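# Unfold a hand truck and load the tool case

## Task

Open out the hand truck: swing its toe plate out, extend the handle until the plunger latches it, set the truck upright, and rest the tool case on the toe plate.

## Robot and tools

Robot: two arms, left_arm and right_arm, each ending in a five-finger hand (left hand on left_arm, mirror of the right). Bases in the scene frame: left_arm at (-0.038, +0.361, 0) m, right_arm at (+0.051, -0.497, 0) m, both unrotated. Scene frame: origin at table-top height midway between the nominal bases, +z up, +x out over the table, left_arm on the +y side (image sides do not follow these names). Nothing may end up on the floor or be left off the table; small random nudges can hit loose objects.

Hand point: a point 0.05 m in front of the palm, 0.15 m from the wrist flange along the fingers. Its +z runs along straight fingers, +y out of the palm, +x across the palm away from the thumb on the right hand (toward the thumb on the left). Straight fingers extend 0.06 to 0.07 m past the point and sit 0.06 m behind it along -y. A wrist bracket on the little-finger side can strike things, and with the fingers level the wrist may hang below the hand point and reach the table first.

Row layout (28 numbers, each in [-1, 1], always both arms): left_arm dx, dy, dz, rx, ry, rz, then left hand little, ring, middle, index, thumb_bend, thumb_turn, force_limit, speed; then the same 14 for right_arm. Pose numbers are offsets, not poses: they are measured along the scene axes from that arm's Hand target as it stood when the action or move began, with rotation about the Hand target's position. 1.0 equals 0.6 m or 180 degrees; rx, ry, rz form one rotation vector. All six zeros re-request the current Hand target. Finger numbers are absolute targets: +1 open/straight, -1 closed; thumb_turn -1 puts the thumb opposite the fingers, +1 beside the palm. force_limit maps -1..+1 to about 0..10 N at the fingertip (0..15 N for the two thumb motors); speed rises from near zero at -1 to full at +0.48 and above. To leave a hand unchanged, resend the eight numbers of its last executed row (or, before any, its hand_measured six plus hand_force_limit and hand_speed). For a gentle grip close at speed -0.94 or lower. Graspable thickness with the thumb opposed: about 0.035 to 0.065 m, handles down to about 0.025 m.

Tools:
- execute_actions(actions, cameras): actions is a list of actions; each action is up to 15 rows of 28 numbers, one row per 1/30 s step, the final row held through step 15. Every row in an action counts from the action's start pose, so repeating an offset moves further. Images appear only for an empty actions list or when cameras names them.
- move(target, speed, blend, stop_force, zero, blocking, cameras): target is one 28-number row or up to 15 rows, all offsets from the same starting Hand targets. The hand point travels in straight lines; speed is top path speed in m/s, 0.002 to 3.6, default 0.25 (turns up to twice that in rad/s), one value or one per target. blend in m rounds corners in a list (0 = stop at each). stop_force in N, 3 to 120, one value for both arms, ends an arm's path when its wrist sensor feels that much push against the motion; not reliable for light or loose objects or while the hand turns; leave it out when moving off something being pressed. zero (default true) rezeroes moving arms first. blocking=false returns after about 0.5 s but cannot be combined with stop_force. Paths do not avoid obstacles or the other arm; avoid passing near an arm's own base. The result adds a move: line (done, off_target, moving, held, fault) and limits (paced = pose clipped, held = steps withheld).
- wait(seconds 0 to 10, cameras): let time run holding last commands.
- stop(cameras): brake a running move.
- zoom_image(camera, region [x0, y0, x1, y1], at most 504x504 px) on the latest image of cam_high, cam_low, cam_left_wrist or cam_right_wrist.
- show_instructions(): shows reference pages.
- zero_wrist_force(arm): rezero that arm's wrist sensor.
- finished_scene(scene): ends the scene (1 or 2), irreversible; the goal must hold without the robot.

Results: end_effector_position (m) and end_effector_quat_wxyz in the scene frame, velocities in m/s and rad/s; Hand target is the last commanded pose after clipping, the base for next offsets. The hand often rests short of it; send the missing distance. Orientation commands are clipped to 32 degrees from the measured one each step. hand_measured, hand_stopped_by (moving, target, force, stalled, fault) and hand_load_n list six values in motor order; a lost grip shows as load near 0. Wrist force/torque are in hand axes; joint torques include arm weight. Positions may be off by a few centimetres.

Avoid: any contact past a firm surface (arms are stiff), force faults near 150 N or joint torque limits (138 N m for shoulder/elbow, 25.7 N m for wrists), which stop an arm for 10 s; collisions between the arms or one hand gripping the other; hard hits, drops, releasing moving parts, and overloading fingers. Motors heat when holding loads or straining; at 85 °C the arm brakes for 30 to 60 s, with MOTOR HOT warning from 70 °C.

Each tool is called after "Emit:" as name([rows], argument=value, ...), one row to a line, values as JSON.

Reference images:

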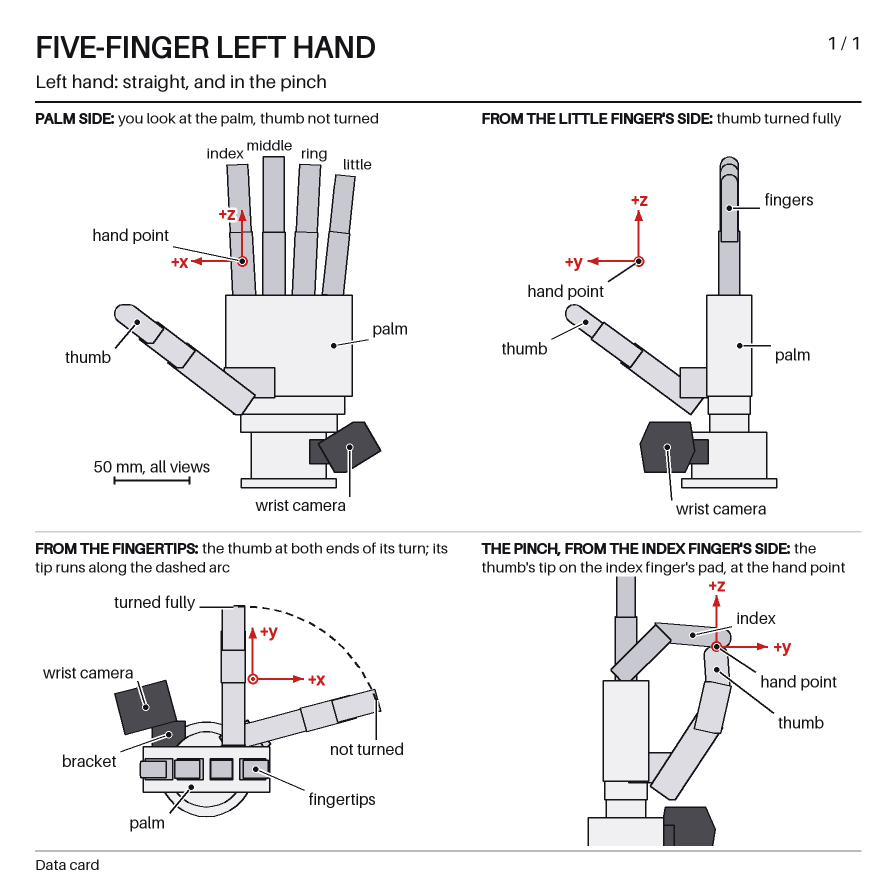

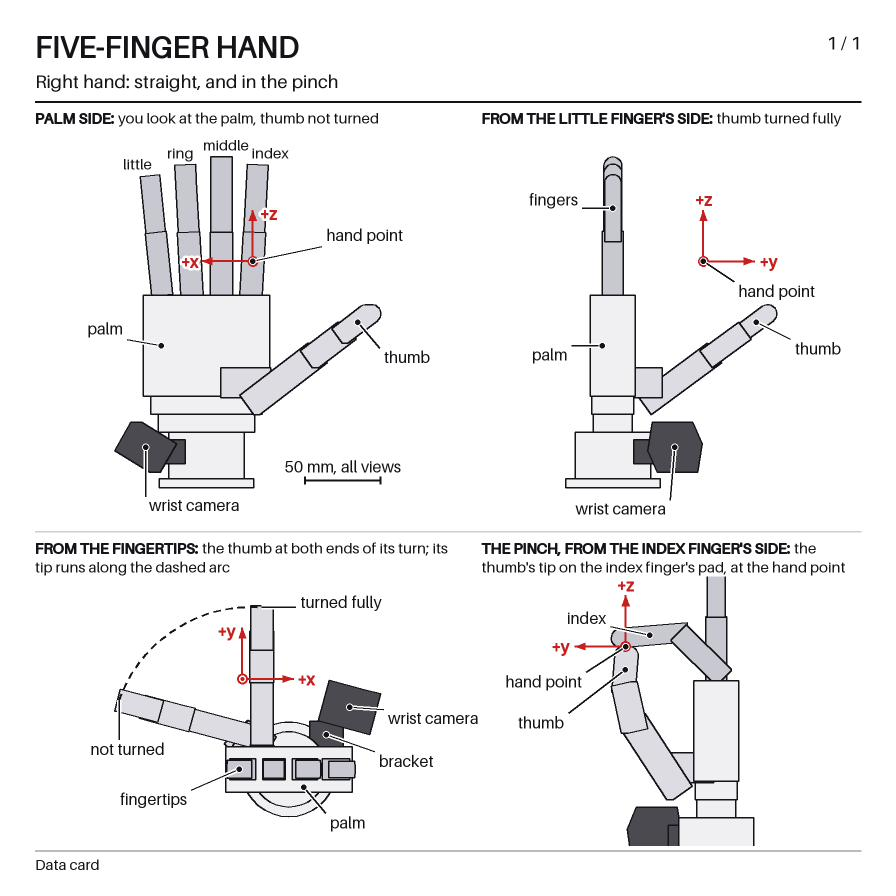

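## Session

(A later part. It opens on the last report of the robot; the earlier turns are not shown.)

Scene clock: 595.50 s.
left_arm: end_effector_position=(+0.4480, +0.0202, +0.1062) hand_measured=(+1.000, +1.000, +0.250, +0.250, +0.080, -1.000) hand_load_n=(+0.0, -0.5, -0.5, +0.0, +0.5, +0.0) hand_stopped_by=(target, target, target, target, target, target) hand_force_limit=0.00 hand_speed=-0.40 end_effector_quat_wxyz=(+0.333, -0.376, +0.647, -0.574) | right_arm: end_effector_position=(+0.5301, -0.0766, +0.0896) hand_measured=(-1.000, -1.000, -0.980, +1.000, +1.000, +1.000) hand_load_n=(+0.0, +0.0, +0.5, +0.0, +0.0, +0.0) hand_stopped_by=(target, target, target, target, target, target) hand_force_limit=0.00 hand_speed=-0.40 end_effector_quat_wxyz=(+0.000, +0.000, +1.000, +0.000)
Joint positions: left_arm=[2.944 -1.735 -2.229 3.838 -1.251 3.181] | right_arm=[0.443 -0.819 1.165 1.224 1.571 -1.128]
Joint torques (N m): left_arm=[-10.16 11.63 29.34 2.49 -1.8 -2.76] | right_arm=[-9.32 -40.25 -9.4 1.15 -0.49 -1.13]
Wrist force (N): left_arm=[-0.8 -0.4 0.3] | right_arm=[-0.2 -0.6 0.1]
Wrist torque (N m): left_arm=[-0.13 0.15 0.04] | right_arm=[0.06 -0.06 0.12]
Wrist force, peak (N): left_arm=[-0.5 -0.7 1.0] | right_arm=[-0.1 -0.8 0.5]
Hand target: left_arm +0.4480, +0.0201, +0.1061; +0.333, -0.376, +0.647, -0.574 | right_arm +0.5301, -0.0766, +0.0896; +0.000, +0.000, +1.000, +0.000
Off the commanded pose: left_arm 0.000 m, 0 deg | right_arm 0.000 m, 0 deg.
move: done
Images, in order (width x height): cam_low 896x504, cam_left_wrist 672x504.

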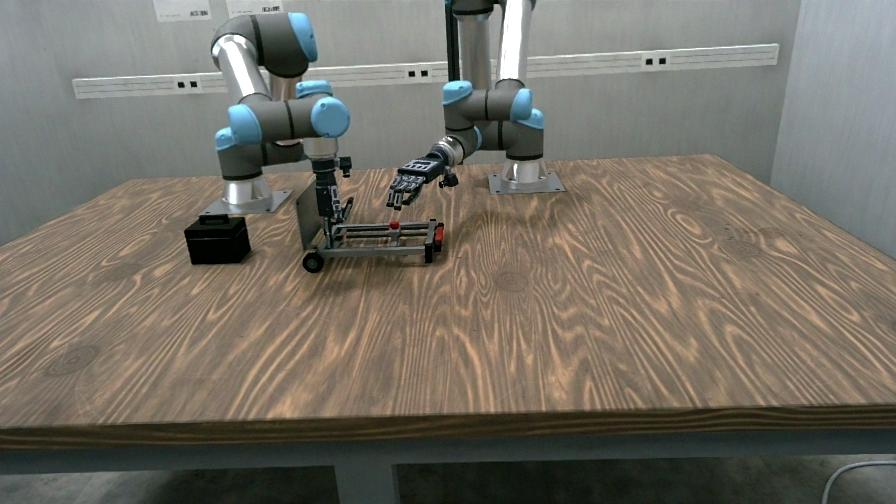

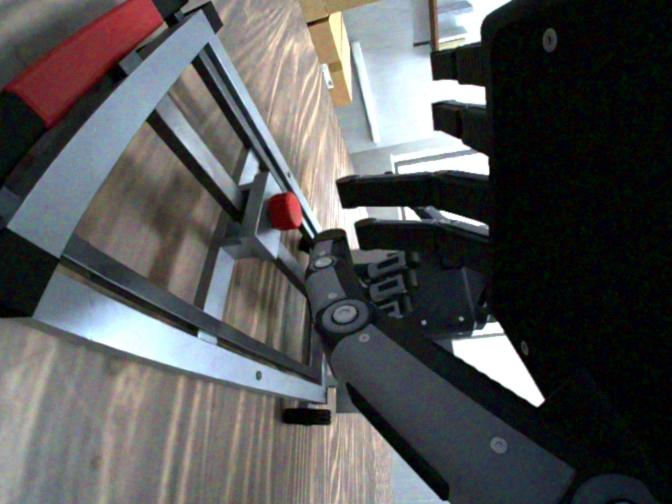

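Emit:
move(target=[0.0208,-0.0102,-0.0528,0,0,0, 1,1,0.25,0.25,0.08,-1,0,-0.4, 0,0,0,0,0,0, -1,-1,-0.98,1,1,1,0,-0.4], speed=0.08, stop_force=3, cameras=["cam_left_wrist","cam_low","cam_right_wrist"])

Emit:
zoom_image(camera="cam_left_wrist", region=[200, 100, 440, 340])

Emit:
zoom_image(camera="cam_low", region=[290, 150, 470, 290])

Scene clock: 629.83 s.
left_arm: end_effector_position=(+0.4585, +0.0150, +0.0787) hand_measured=(+1.000, +1.000, +0.250, +0.250, +0.080, -1.000) hand_load_n=(+0.0, +0.0, +0.5, +0.0, +0.0, +0.0) hand_stopped_by=(target, target, target, target, target, target) hand_force_limit=0.00 hand_speed=-0.40 end_effector_quat_wxyz=(+0.333, -0.376, +0.647, -0.574) | right_arm: end_effector_position=(+0.5301, -0.0766, +0.0896) hand_measured=(-1.000, -1.000, -0.980, +1.000, +1.000, +1.000) hand_load_n=(+0.0, +0.0, +0.0, +0.0, +0.0, +0.0) hand_stopped_by=(target, target, target, target, target, target) hand_force_limit=0.00 hand_speed=-0.40 end_effector_quat_wxyz=(+0.000, +0.000, +1.000, +0.000)
Joint positions: left_arm=[2.935 -1.82 -2.221 3.915 -1.26 3.18] | right_arm=[0.443 -0.819 1.165 1.224 1.571 -1.128]
Joint torques (N m): left_arm=[10.9 34.17 0.4 -0.86 2.16 2.94] | right_arm=[-8.52 -41.8 -9.53 1.24 -1.5 -1.19]
Wrist force (N): left_arm=[-1.0 -0.5 0.7] | right_arm=[0.2 -0.9 0.0]
Wrist torque (N m): left_arm=[-0.06 0.20 0.00] | right_arm=[0.08 -0.12 0.15]
Wrist force, peak (N): left_arm=[-0.8 -17.7 -7.4] | right_arm=[-0.1 -1.3 -0.1]
Hand target: left_arm +0.4585, +0.0150, +0.0787; +0.333, -0.376, +0.647, -0.574 (not the last commanded pose) | right_arm +0.5301, -0.0766, +0.0896; +0.000, +0.000, +1.000, +0.000
Off the commanded pose: left_arm 0.005 m, 0 deg | right_arm 0.000 m, 0 deg.
move: contact (left_arm)
Images, in order (width x height): cam_low 896x504, cam_left_wrist 672x504, cam_right_wrist 672x504.

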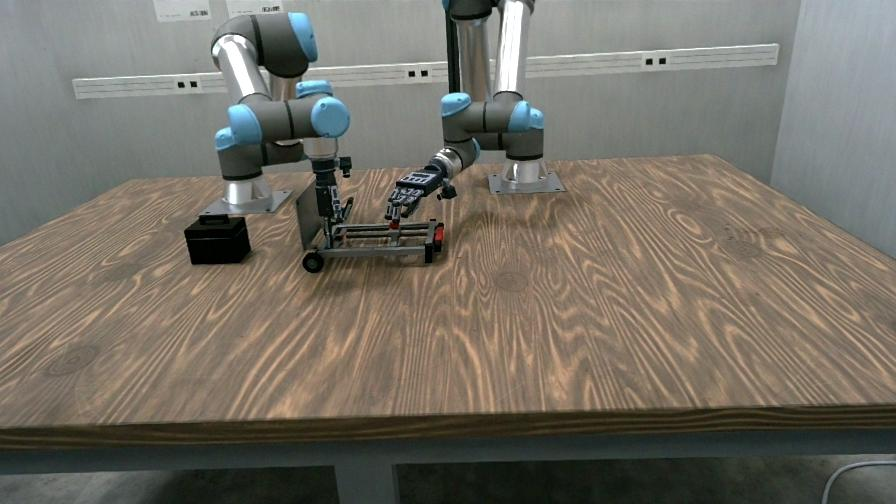

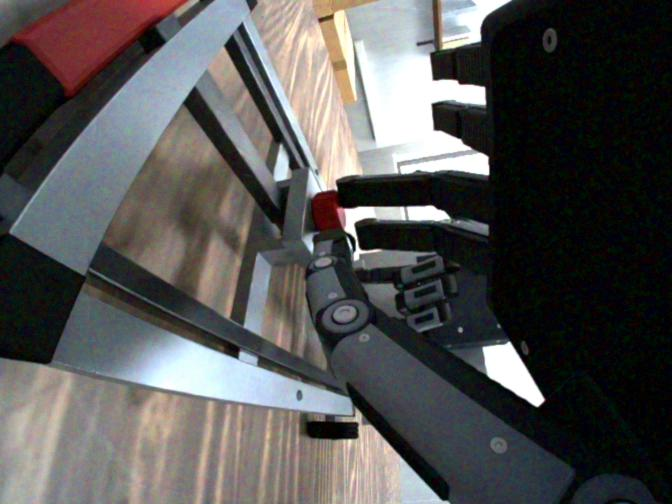

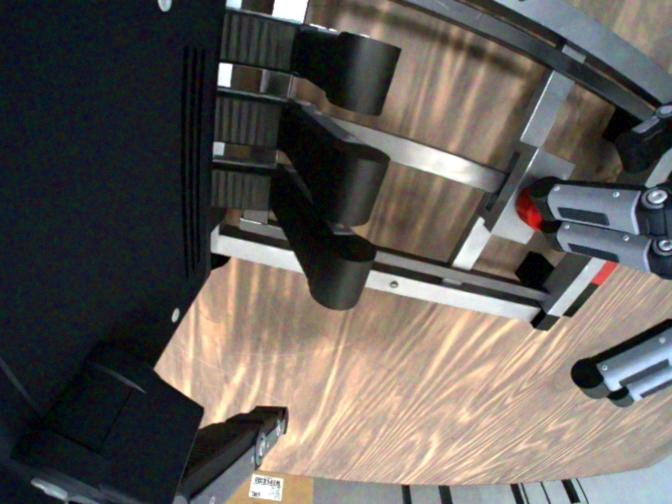

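Scaled by 2.100 from the camera's 672x504 image, which has a finer 960x720 frame.

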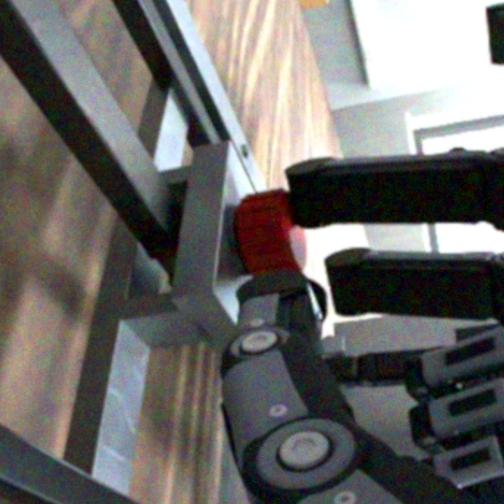

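Scaled by 2.800.

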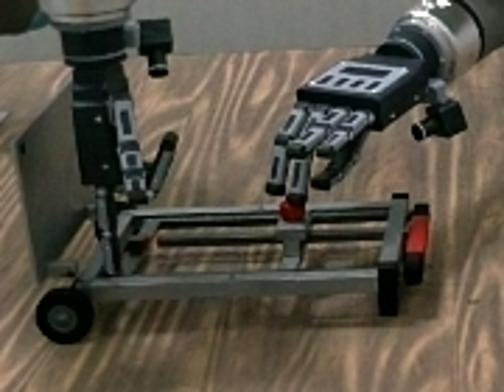

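Emit:
move([
  [0,0,0.03,0,0,0, 1,1,0.25,0.25,0.08,-1,0,-0.4, 0,0,0,0,0,0, -1,-1,-0.98,1,1,1,0,-0.4],
  [0.0518,-0.0333,0.03,0,0,0, 1,1,0.25,0.25,0.08,-1,0,-0.4, 0,0,0,0,0,0, -1,-1,-0.98,1,1,1,0,-0.4],
], speed=[0.05,0.08], cameras=["cam_left_wrist","cam_low","cam_right_wrist"])

Emit:
zoom_image(camera="cam_left_wrist", region=[200, 100, 440, 340])

Emit:
zoom_image(camera="cam_right_wrist", region=[400, 60, 672, 332])

Scene clock: 652.10 s.
left_arm: end_effector_position=(+0.4895, -0.0049, +0.0967) hand_measured=(+1.000, +1.000, +0.250, +0.250, +0.080, -1.000) hand_load_n=(+0.0, +0.0, +0.0, +0.0, +0.5, +0.0) hand_stopped_by=(target, target, target, target, target, target) hand_force_limit=0.00 hand_speed=-0.40 end_effector_quat_wxyz=(+0.333, -0.376, +0.647, -0.574) | right_arm: end_effector_position=(+0.5301, -0.0766, +0.0896) hand_measured=(-1.000, -1.000, -0.980, +1.000, +1.000, +1.000) hand_load_n=(+0.0, +0.0, +0.0, +0.0, +0.0, +0.0) hand_stopped_by=(target, target, target, target, target, target) hand_force_limit=0.00 hand_speed=-0.40 end_effector_quat_wxyz=(+0.000, +0.000, +1.000, +0.000)
Joint positions: left_arm=[2.9 -1.855 -2.101 3.831 -1.295 3.176] | right_arm=[0.443 -0.819 1.165 1.224 1.571 -1.128]
Joint torques (N m): left_arm=[-10.94 16.57 28.85 -0.85 -2.4 -2.66] | right_arm=[-8.65 -46.09 -11.67 1.15 -2.2 -1.16]
Wrist force (N): left_arm=[-1.0 0.3 0.5] | right_arm=[0.2 -1.1 0.1]
Wrist torque (N m): left_arm=[-0.02 0.17 0.03] | right_arm=[0.05 -0.13 0.15]
Wrist force, peak (N): left_arm=[-1.5 0.4 0.9] | right_arm=[-0.2 -1.3 -0.3]
Hand target: left_arm +0.4896, -0.0049, +0.0967; +0.333, -0.376, +0.647, -0.574 | right_arm +0.5301, -0.0766, +0.0896; +0.000, +0.000, +1.000, +0.000
Off the commanded pose: left_arm 0.000 m, 0 deg | right_arm 0.000 m, 0 deg.
move: done
Images, in order (width x height): cam_low 896x504, cam_left_wrist 672x504, cam_right_wrist 672x504.

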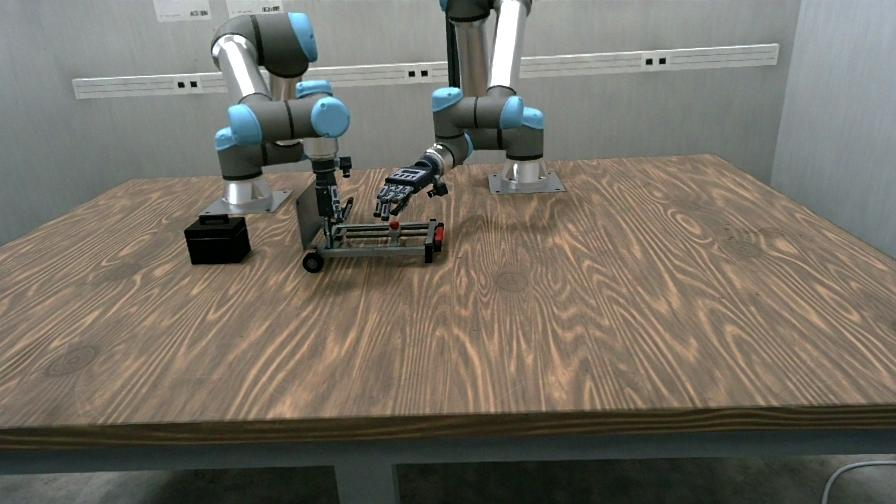

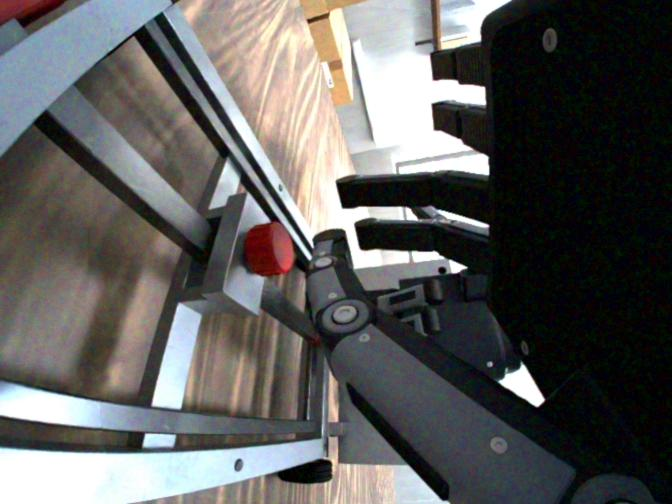

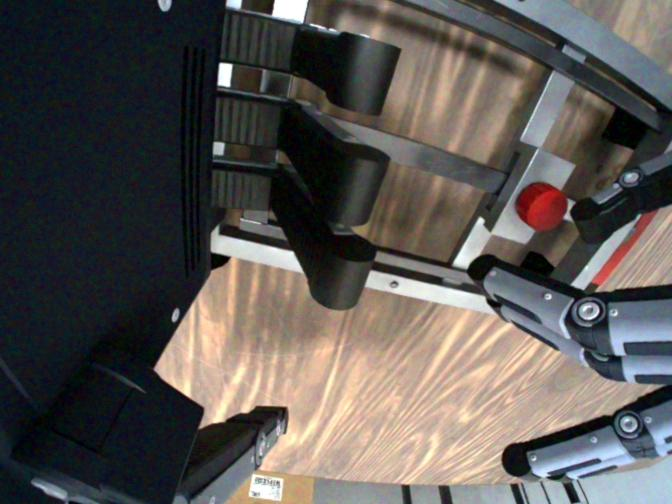

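Scaled by 2.100 from the camera's 672x504 image, which has a finer 960x720 frame.

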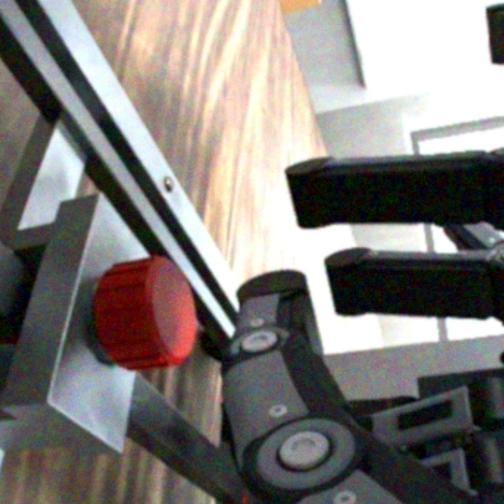

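Scaled by 1.853 from the camera's 672x504 image, which has a finer 960x720 frame.

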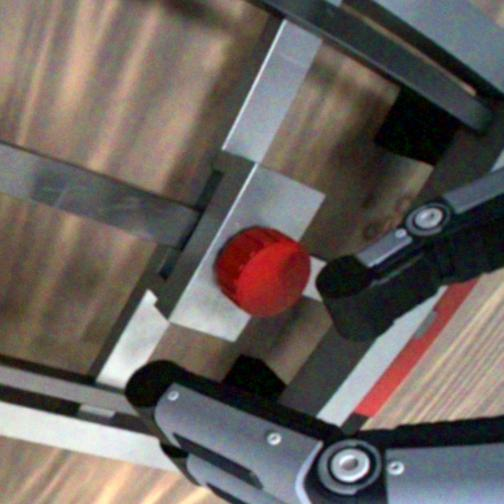

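Emit:
move([
  [-0.0117,0.01,0,0,0,0, 1,1,0.25,0.25,0.08,-1,0,-0.4, 0,0,0,0,0,0, -1,-1,-0.98,1,1,1,0,-0.4],
  [-0.0117,0.01,-0.0233,0,0,0, 1,1,0.25,0.25,0.08,-1,0,-0.4, 0,0,0,0,0,0, -1,-1,-0.98,1,1,1,0,-0.4],
], speed=[0.05,0.03], stop_force=3, cameras=["cam_left_wrist","cam_low","cam_right_wrist"])

Emit:
zoom_image(camera="cam_left_wrist", region=[200, 100, 440, 340])

Emit:
zoom_image(camera="cam_right_wrist", region=[400, 60, 672, 332])

Scene clock: 678.13 s.
left_arm: end_effector_position=(+0.4826, +0.0011, +0.0827) hand_measured=(+1.000, +1.000, +0.250, +0.250, +0.080, -1.000) hand_load_n=(+0.0, +0.0, +0.0, -0.5, +0.0, +0.0) hand_stopped_by=(target, target, target, target, target, target) hand_force_limit=0.00 hand_speed=-0.40 end_effector_quat_wxyz=(+0.333, -0.376, +0.647, -0.574) | right_arm: end_effector_position=(+0.5301, -0.0766, +0.0896) hand_measured=(-1.000, -1.000, -0.980, +1.000, +1.000, +1.000) hand_load_n=(+0.0, +0.0, +0.0, +0.0, +0.0, +0.0) hand_stopped_by=(target, target, target, target, target, target) hand_force_limit=0.00 hand_speed=-0.40 end_effector_quat_wxyz=(+0.000, +0.000, +1.000, +0.000)
Joint positions: left_arm=[2.911 -1.866 -2.139 3.879 -1.284 3.177] | right_arm=[0.443 -0.819 1.165 1.224 1.571 -1.128]
Joint torques (N m): left_arm=[10.74 16.35 1.8 2.62 2.18 -1.18] | right_arm=[-9.09 -50.91 -14.04 1.3 -2.25 -1.01]
Wrist force (N): left_arm=[-1.1 0.0 0.2] | right_arm=[-0.2 -1.0 0.0]
Wrist torque (N m): left_arm=[-0.05 0.17 -0.15] | right_arm=[0.06 -0.07 0.12]
Wrist force, peak (N): left_arm=[-1.1 0.4 1.3] | right_arm=[-0.1 -1.3 -0.1]
Hand target: left_arm +0.4826, +0.0011, +0.0827; +0.333, -0.376, +0.647, -0.574 | right_arm +0.5301, -0.0766, +0.0896; +0.000, +0.000, +1.000, +0.000
Off the commanded pose: left_arm 0.000 m, 0 deg | right_arm 0.000 m, 0 deg.
move: done
Images, in order (width x height): cam_low 896x504, cam_left_wrist 672x504, cam_right_wrist 672x504.

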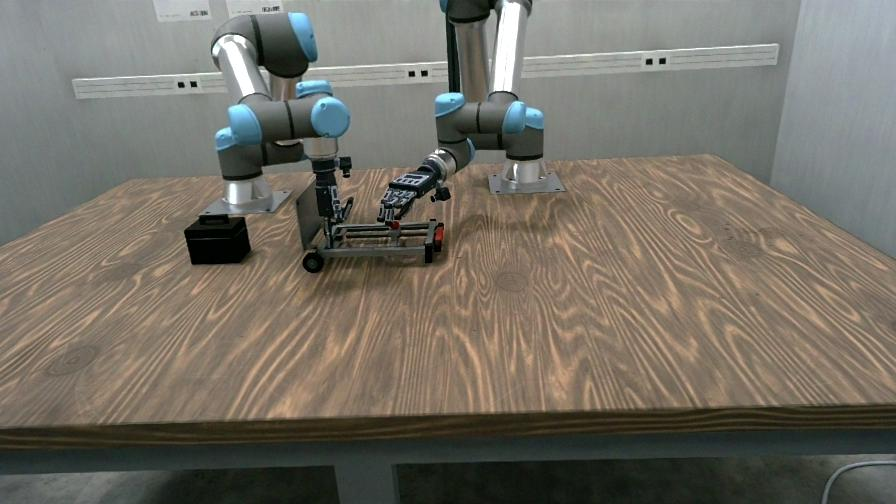

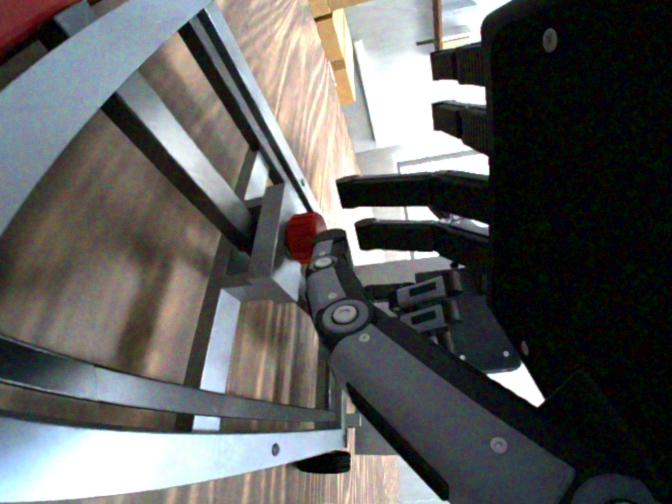

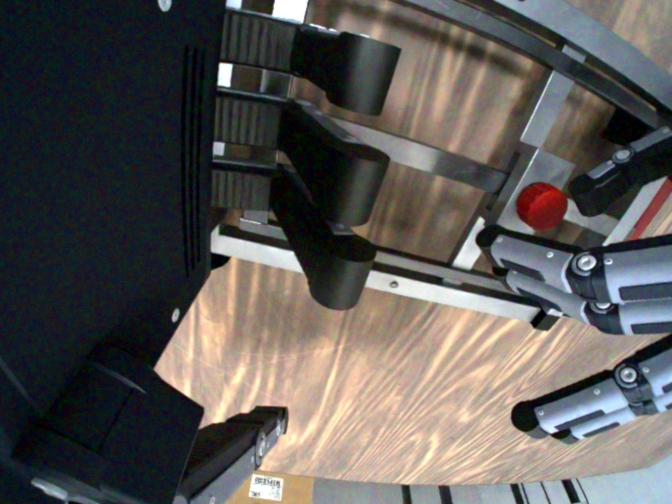

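Scaled by 2.100 from the camera's 672x504 image, which has a finer 960x720 frame.

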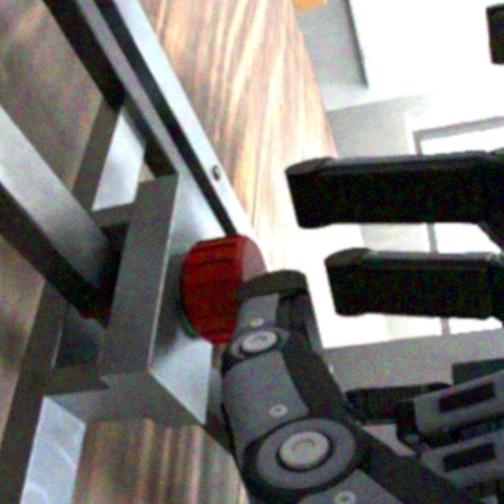

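Scaled by 1.853 from the camera's 672x504 image, which has a finer 960x720 frame.

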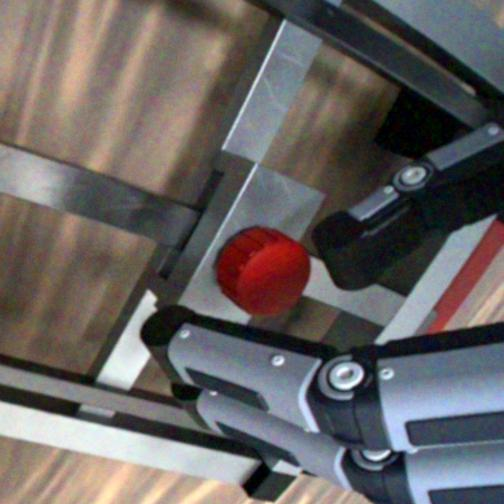

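Emit:
move([
  [-0.0045,0.0026,0,0,0,0, 1,1,0.25,0.25,0.08,-1,0,-0.4, 0,0,0,0,0,0, -1,-1,-0.98,1,1,1,0,-0.4],
  [-0.0045,0.0026,-0.0165,0,0,0, 1,1,0.25,0.25,0.08,-1,0,-0.4, 0,0,0,0,0,0, -1,-1,-0.98,1,1,1,0,-0.4],
], speed=[0.03,0.02], stop_force=3, cameras=["cam_left_wrist","cam_low","cam_right_wrist"])

Emit:
zoom_image(camera="cam_left_wrist", region=[200, 100, 440, 340])

Emit:
zoom_image(camera="cam_right_wrist", region=[400, 60, 672, 332])

Scene clock: 690.73 s.
left_arm: end_effector_position=(+0.4799, +0.0026, +0.0728) hand_measured=(+1.000, +1.000, +0.250, +0.250, +0.080, -1.000) hand_load_n=(+0.0, +0.0, +0.0, -0.5, +0.0, +0.0) hand_stopped_by=(target, target, target, target, target, target) hand_force_limit=0.00 hand_speed=-0.40 end_effector_quat_wxyz=(+0.333, -0.376, +0.647, -0.574) | right_arm: end_effector_position=(+0.5301, -0.0766, +0.0896) hand_measured=(-1.000, -1.000, -0.980, +1.000, +1.000, +1.000) hand_load_n=(+0.0, +0.0, +0.0, +0.0, +0.0, +0.0) hand_stopped_by=(target, target, target, target, target, target) hand_force_limit=0.00 hand_speed=-0.40 end_effector_quat_wxyz=(+0.000, +0.000, +1.000, +0.000)
Joint positions: left_arm=[2.914 -1.881 -2.155 3.911 -1.281 3.177] | right_arm=[0.443 -0.819 1.165 1.224 1.571 -1.128]
Joint torques (N m): left_arm=[10.53 16.54 0.9 2.7 2.09 0.57] | right_arm=[-8.69 -50.1 -14.99 1.35 -2.2 -0.99]
Wrist force (N): left_arm=[-1.3 0.0 0.4] | right_arm=[0.3 -0.8 -0.2]
Wrist torque (N m): left_arm=[-0.06 0.21 -0.17] | right_arm=[0.11 -0.13 0.16]
Wrist force, peak (N): left_arm=[-1.3 0.1 1.0] | right_arm=[0.1 -1.4 0.0]
Hand target: left_arm +0.4799, +0.0026, +0.0728; +0.333, -0.376, +0.647, -0.574 | right_arm +0.5301, -0.0766, +0.0896; +0.000, +0.000, +1.000, +0.000
Off the commanded pose: left_arm 0.000 m, 0 deg | right_arm 0.000 m, 0 deg.
move: done
Images, in order (width x height): cam_low 896x504, cam_left_wrist 672x504, cam_right_wrist 672x504.

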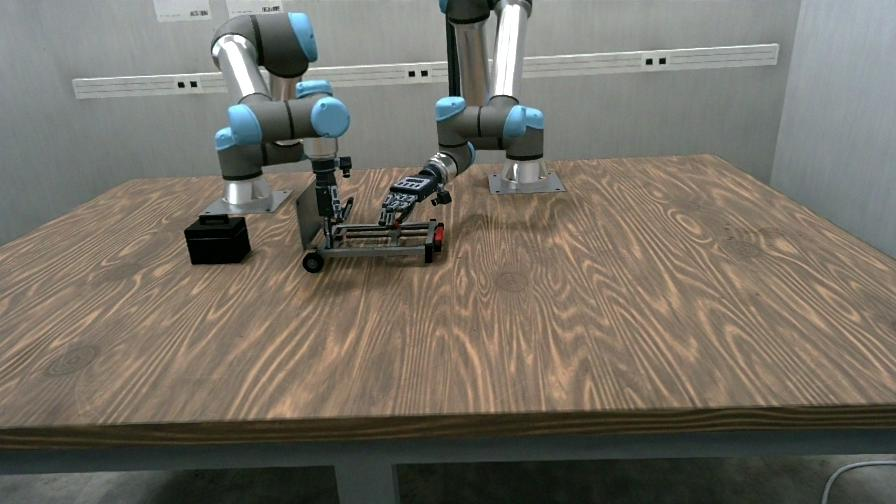

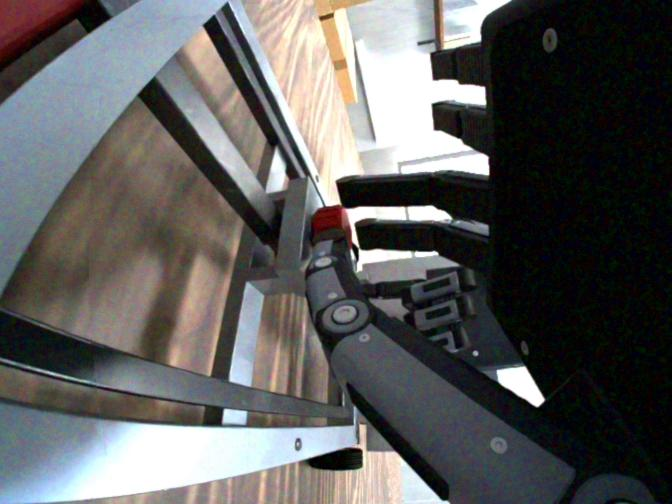

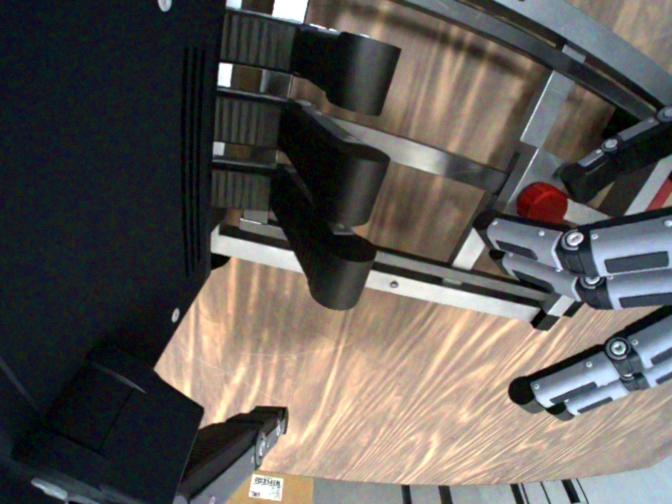

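Scaled by 2.100 from the camera's 672x504 image, which has a finer 960x720 frame.

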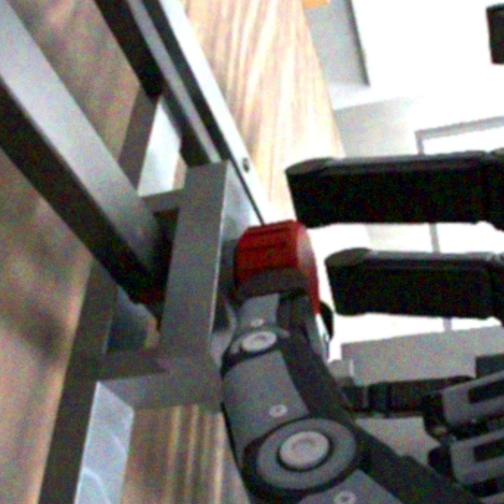

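Scaled by 1.853 from the camera's 672x504 image, which has a finer 960x720 frame.

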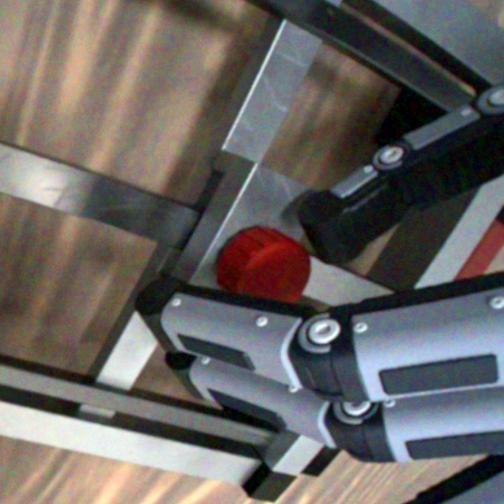

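Emit:
move(target=[0.0172,-0.01,0,0,0,0, 1,1,0.25,0.25,0.08,-1,0,-0.4, 0,0,0,0,0,0, -1,-1,-0.98,1,1,1,0,-0.4], speed=0.015, stop_force=3, cameras=["cam_left_wrist","cam_right_wrist"])

Emit:
zoom_image(camera="cam_left_wrist", region=[200, 100, 440, 340])

Emit:
zoom_image(camera="cam_right_wrist", region=[400, 60, 672, 332])

Scene clock: 699.17 s.
left_arm: end_effector_position=(+0.4824, +0.0012, +0.0728) hand_measured=(+1.000, +1.000, +0.250, +0.250, +0.080, -1.000) hand_load_n=(+0.0, +0.0, +0.0, +0.0, +0.0, +0.0) hand_stopped_by=(target, target, target, target, target, target) hand_force_limit=0.00 hand_speed=-0.40 end_effector_quat_wxyz=(+0.333, -0.376, +0.647, -0.574) | right_arm: end_effector_position=(+0.5301, -0.0766, +0.0896) hand_measured=(-1.000, -1.000, -0.980, +1.000, +1.000, +1.000) hand_load_n=(+0.0, +0.0, +0.0, +0.0, -0.5, +0.0) hand_stopped_by=(target, target, target, target, target, target) hand_force_limit=0.00 hand_speed=-0.40 end_effector_quat_wxyz=(+0.000, +0.000, +1.000, +0.000)
Joint positions: left_arm=[2.912 -1.887 -2.146 3.908 -1.284 3.177] | right_arm=[0.443 -0.819 1.165 1.224 1.571 -1.128]
Joint torques (N m): left_arm=[11.14 37.06 0.97 2.72 2.19 1.43] | right_arm=[-7.32 -49.98 -16.34 1.44 -2.18 -0.93]
Wrist force (N): left_arm=[-1.6 0.4 0.1] | right_arm=[-0.8 -2.2 0.0]
Wrist torque (N m): left_arm=[-0.02 0.23 -0.14] | right_arm=[0.13 -0.12 0.10]
Wrist force, peak (N): left_arm=[-1.3 -1.3 -6.9] | right_arm=[-1.1 -2.5 -0.1]
Hand target: left_arm +0.4824, +0.0012, +0.0728; +0.333, -0.376, +0.647, -0.574 (not the last commanded pose) | right_arm +0.5301, -0.0766, +0.0896; +0.000, +0.000, +1.000, +0.000
Off the commanded pose: left_arm 0.009 m, 0 deg | right_arm 0.000 m, 0 deg.
move: contact (left_arm)
Images, in order (width x height): cam_left_wrist 672x504, cam_right_wrist 672x504.

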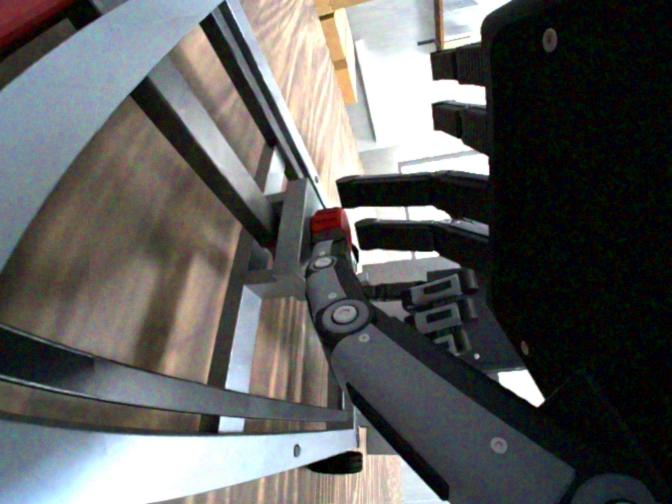

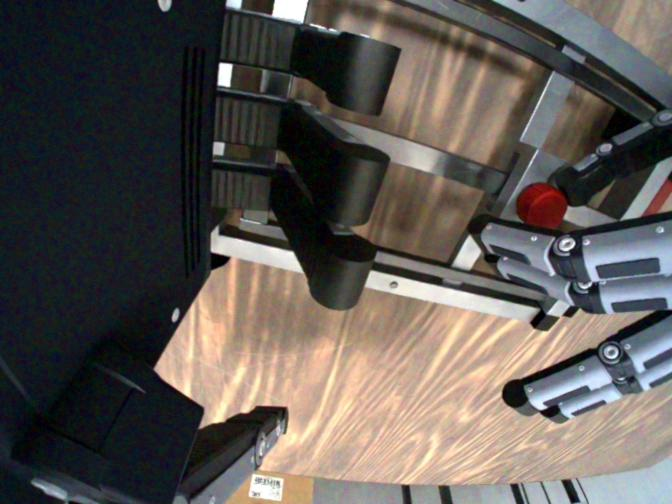

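Scaled by 2.100 from the camera's 672x504 image, which has a finer 960x720 frame.

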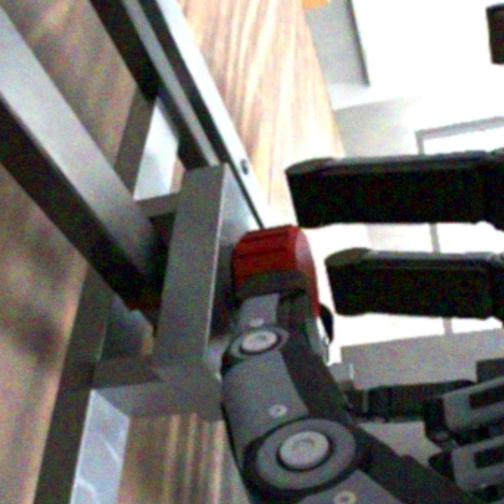

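Scaled by 1.853 from the camera's 672x504 image, which has a finer 960x720 frame.

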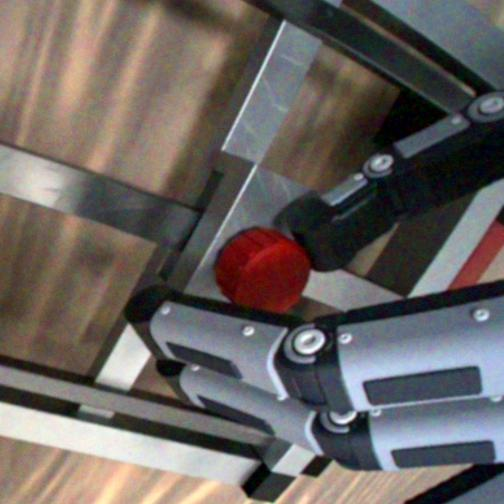

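Emit:
execute_actions([
  [[0,0,0,0,0,0, 1,1,-0.4,-0.4,0.08,-1,1.0,-0.8, 0,0,0,0,0,0, -1,-1,-0.98,1,1,1,0,-0.4]],
  [[0,0,0,0,0,0, 1,1,-0.4,-0.4,0.08,-1,1.0,-0.8, 0,0,0,0,0,0, -1,-1,-0.98,1,1,1,0,-0.4]],
  [[0,0,0,0,0,0, 1,1,-0.4,-0.4,0.08,-1,1.0,-0.8, 0,0,0,0,0,0, -1,-1,-0.98,1,1,1,0,-0.4]],
  [[0,0,0,0,0,0, 1,1,-0.4,-0.4,0.08,-1,1.0,-0.8, 0,0,0,0,0,0, -1,-1,-0.98,1,1,1,0,-0.4]],
  [[0,0,0,0,0,0, 1,1,-0.4,-0.4,0.08,-1,1.0,-0.8, 0,0,0,0,0,0, -1,-1,-0.98,1,1,1,0,-0.4]],
  [[0,0,0,0,0,0, 1,1,-0.4,-0.4,0.08,-1,1.0,-0.8, 0,0,0,0,0,0, -1,-1,-0.98,1,1,1,0,-0.4]],
], cameras=["cam_left_wrist","cam_right_wrist"])

Emit:
zoom_image(camera="cam_right_wrist", region=[400, 60, 672, 332])

Scene clock: 713.43 s.
left_arm: end_effector_position=(+0.4824, +0.0012, +0.0728) hand_measured=(+1.000, +1.000, +0.036, -0.040, +0.082, -1.000) hand_load_n=(+0.0, +0.0, +8.5, +11.5, +3.5, -1.0) hand_stopped_by=(target, target, force, force, target, target) hand_force_limit=1.00 hand_speed=-0.80 end_effector_quat_wxyz=(+0.333, -0.376, +0.647, -0.574) | right_arm: end_effector_position=(+0.5301, -0.0766, +0.0896) hand_measured=(-1.000, -1.000, -0.980, +1.000, +1.000, +1.000) hand_load_n=(+0.0, +0.0, +0.0, +0.0, +0.0, +0.0) hand_stopped_by=(target, target, target, target, target, target) hand_force_limit=0.00 hand_speed=-0.40 end_effector_quat_wxyz=(+0.000, +0.000, +1.000, +0.000)
Joint positions: left_arm=[2.912 -1.887 -2.146 3.908 -1.284 3.177] | right_arm=[0.443 -0.819 1.165 1.224 1.571 -1.128]
Joint torques (N m): left_arm=[9.02 16.91 7.96 -2.41 -3.11 2.59] | right_arm=[3.57 -50.08 -19.18 1.44 -2.15 -0.95]
Wrist force (N): left_arm=[2.1 -6.4 5.4] | right_arm=[-0.1 -0.2 0.3]
Wrist torque (N m): left_arm=[-0.24 0.25 0.01] | right_arm=[0.04 -0.09 0.13]
Wrist force, peak (N): left_arm=[2.1 -5.7 7.2] | right_arm=[-1.0 -2.5 0.0]
Hand target: left_arm +0.4824, +0.0012, +0.0728; +0.333, -0.376, +0.647, -0.574 | right_arm +0.5301, -0.0766, +0.0896; +0.000, +0.000, +1.000, +0.000
Off the commanded pose: left_arm 0.000 m, 0 deg | right_arm 0.000 m, 0 deg.
Images, in order (width x height): cam_left_wrist 672x504, cam_right_wrist 672x504.

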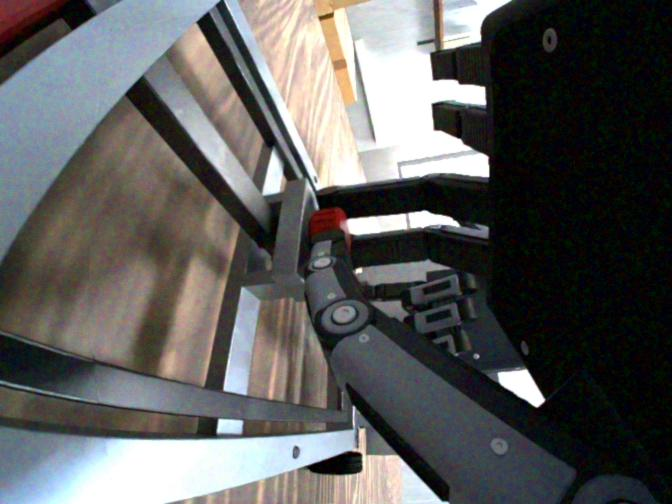

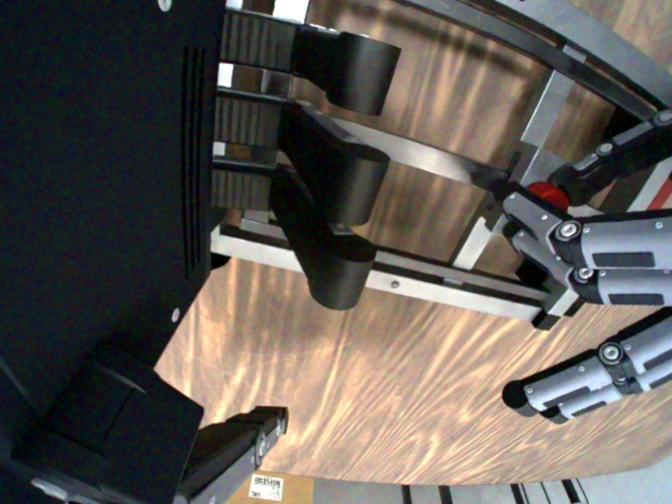

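Scaled by 1.853 from the camera's 672x504 image, which has a finer 960x720 frame.

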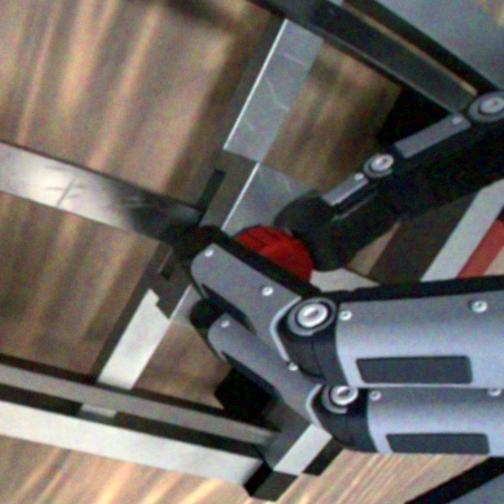

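Emit:
move(target=[0,0,0.0167,0,0,0, 1,1,-0.4,-0.4,0.08,-1,1.0,-0.8, 0,0,0,0,0,0, -1,-1,-0.98,1,1,1,0,-0.4], speed=0.03, stop_force=25, cameras=["cam_left_wrist","cam_right_wrist"])

Emit:
zoom_image(camera="cam_left_wrist", region=[200, 100, 440, 340])

Scene clock: 720.30 s.
left_arm: end_effector_position=(+0.4824, +0.0012, +0.0828) hand_measured=(+1.000, +1.000, +0.036, -0.040, +0.082, -1.000) hand_load_n=(-0.5, +0.0, +6.5, +6.0, +9.0, -2.0) hand_stopped_by=(target, target, force, force, target, target) hand_force_limit=1.00 hand_speed=-0.80 end_effector_quat_wxyz=(+0.333, -0.376, +0.647, -0.574) | right_arm: end_effector_position=(+0.5301, -0.0766, +0.0896) hand_measured=(-1.000, -1.000, -0.980, +1.000, +1.000, +1.000) hand_load_n=(+0.0, +0.0, +0.0, -0.5, +0.0, +0.0) hand_stopped_by=(target, target, target, target, target, target) hand_force_limit=0.00 hand_speed=-0.40 end_effector_quat_wxyz=(+0.000, +0.000, +1.000, +0.000)
Joint positions: left_arm=[2.912 -1.865 -2.139 3.879 -1.284 3.177] | right_arm=[0.443 -0.819 1.165 1.224 1.571 -1.128]
Joint torques (N m): left_arm=[4.26 42.01 31.45 1.2 1.34 1.21] | right_arm=[7.36 -50.1 -21.47 1.55 -2.21 -0.85]
Wrist force (N): left_arm=[2.1 11.6 3.6] | right_arm=[0.0 0.2 0.2]
Wrist torque (N m): left_arm=[0.23 0.29 -0.27] | right_arm=[-0.01 -0.09 0.13]
Wrist force, peak (N): left_arm=[2.6 12.1 3.2] | right_arm=[-0.4 -0.6 0.1]
Hand target: left_arm +0.4824, +0.0012, +0.0828; +0.333, -0.376, +0.647, -0.574 | right_arm +0.5301, -0.0766, +0.0896; +0.000, +0.000, +1.000, +0.000
Off the commanded pose: left_arm 0.000 m, 0 deg | right_arm 0.000 m, 0 deg.
move: done
Images, in order (width x height): cam_left_wrist 672x504, cam_right_wrist 672x504.

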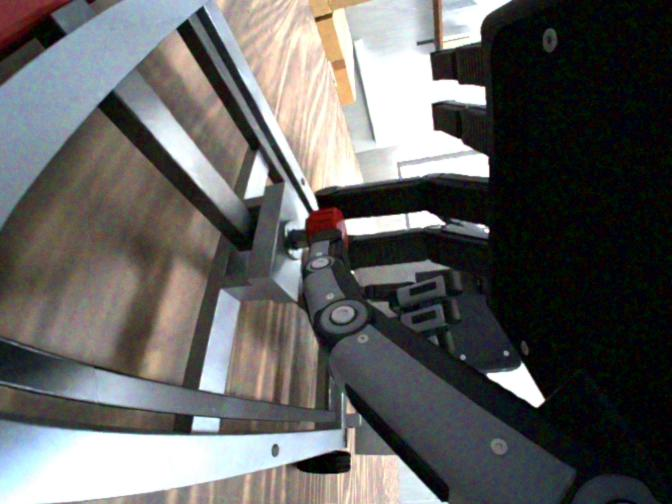

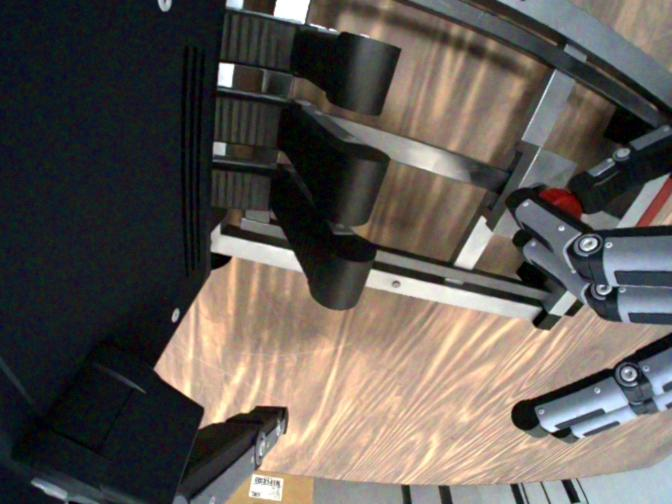

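Scaled by 2.100 from the camera's 672x504 image, which has a finer 960x720 frame.

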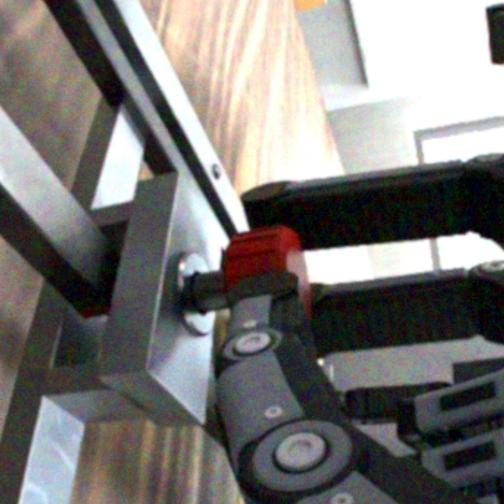

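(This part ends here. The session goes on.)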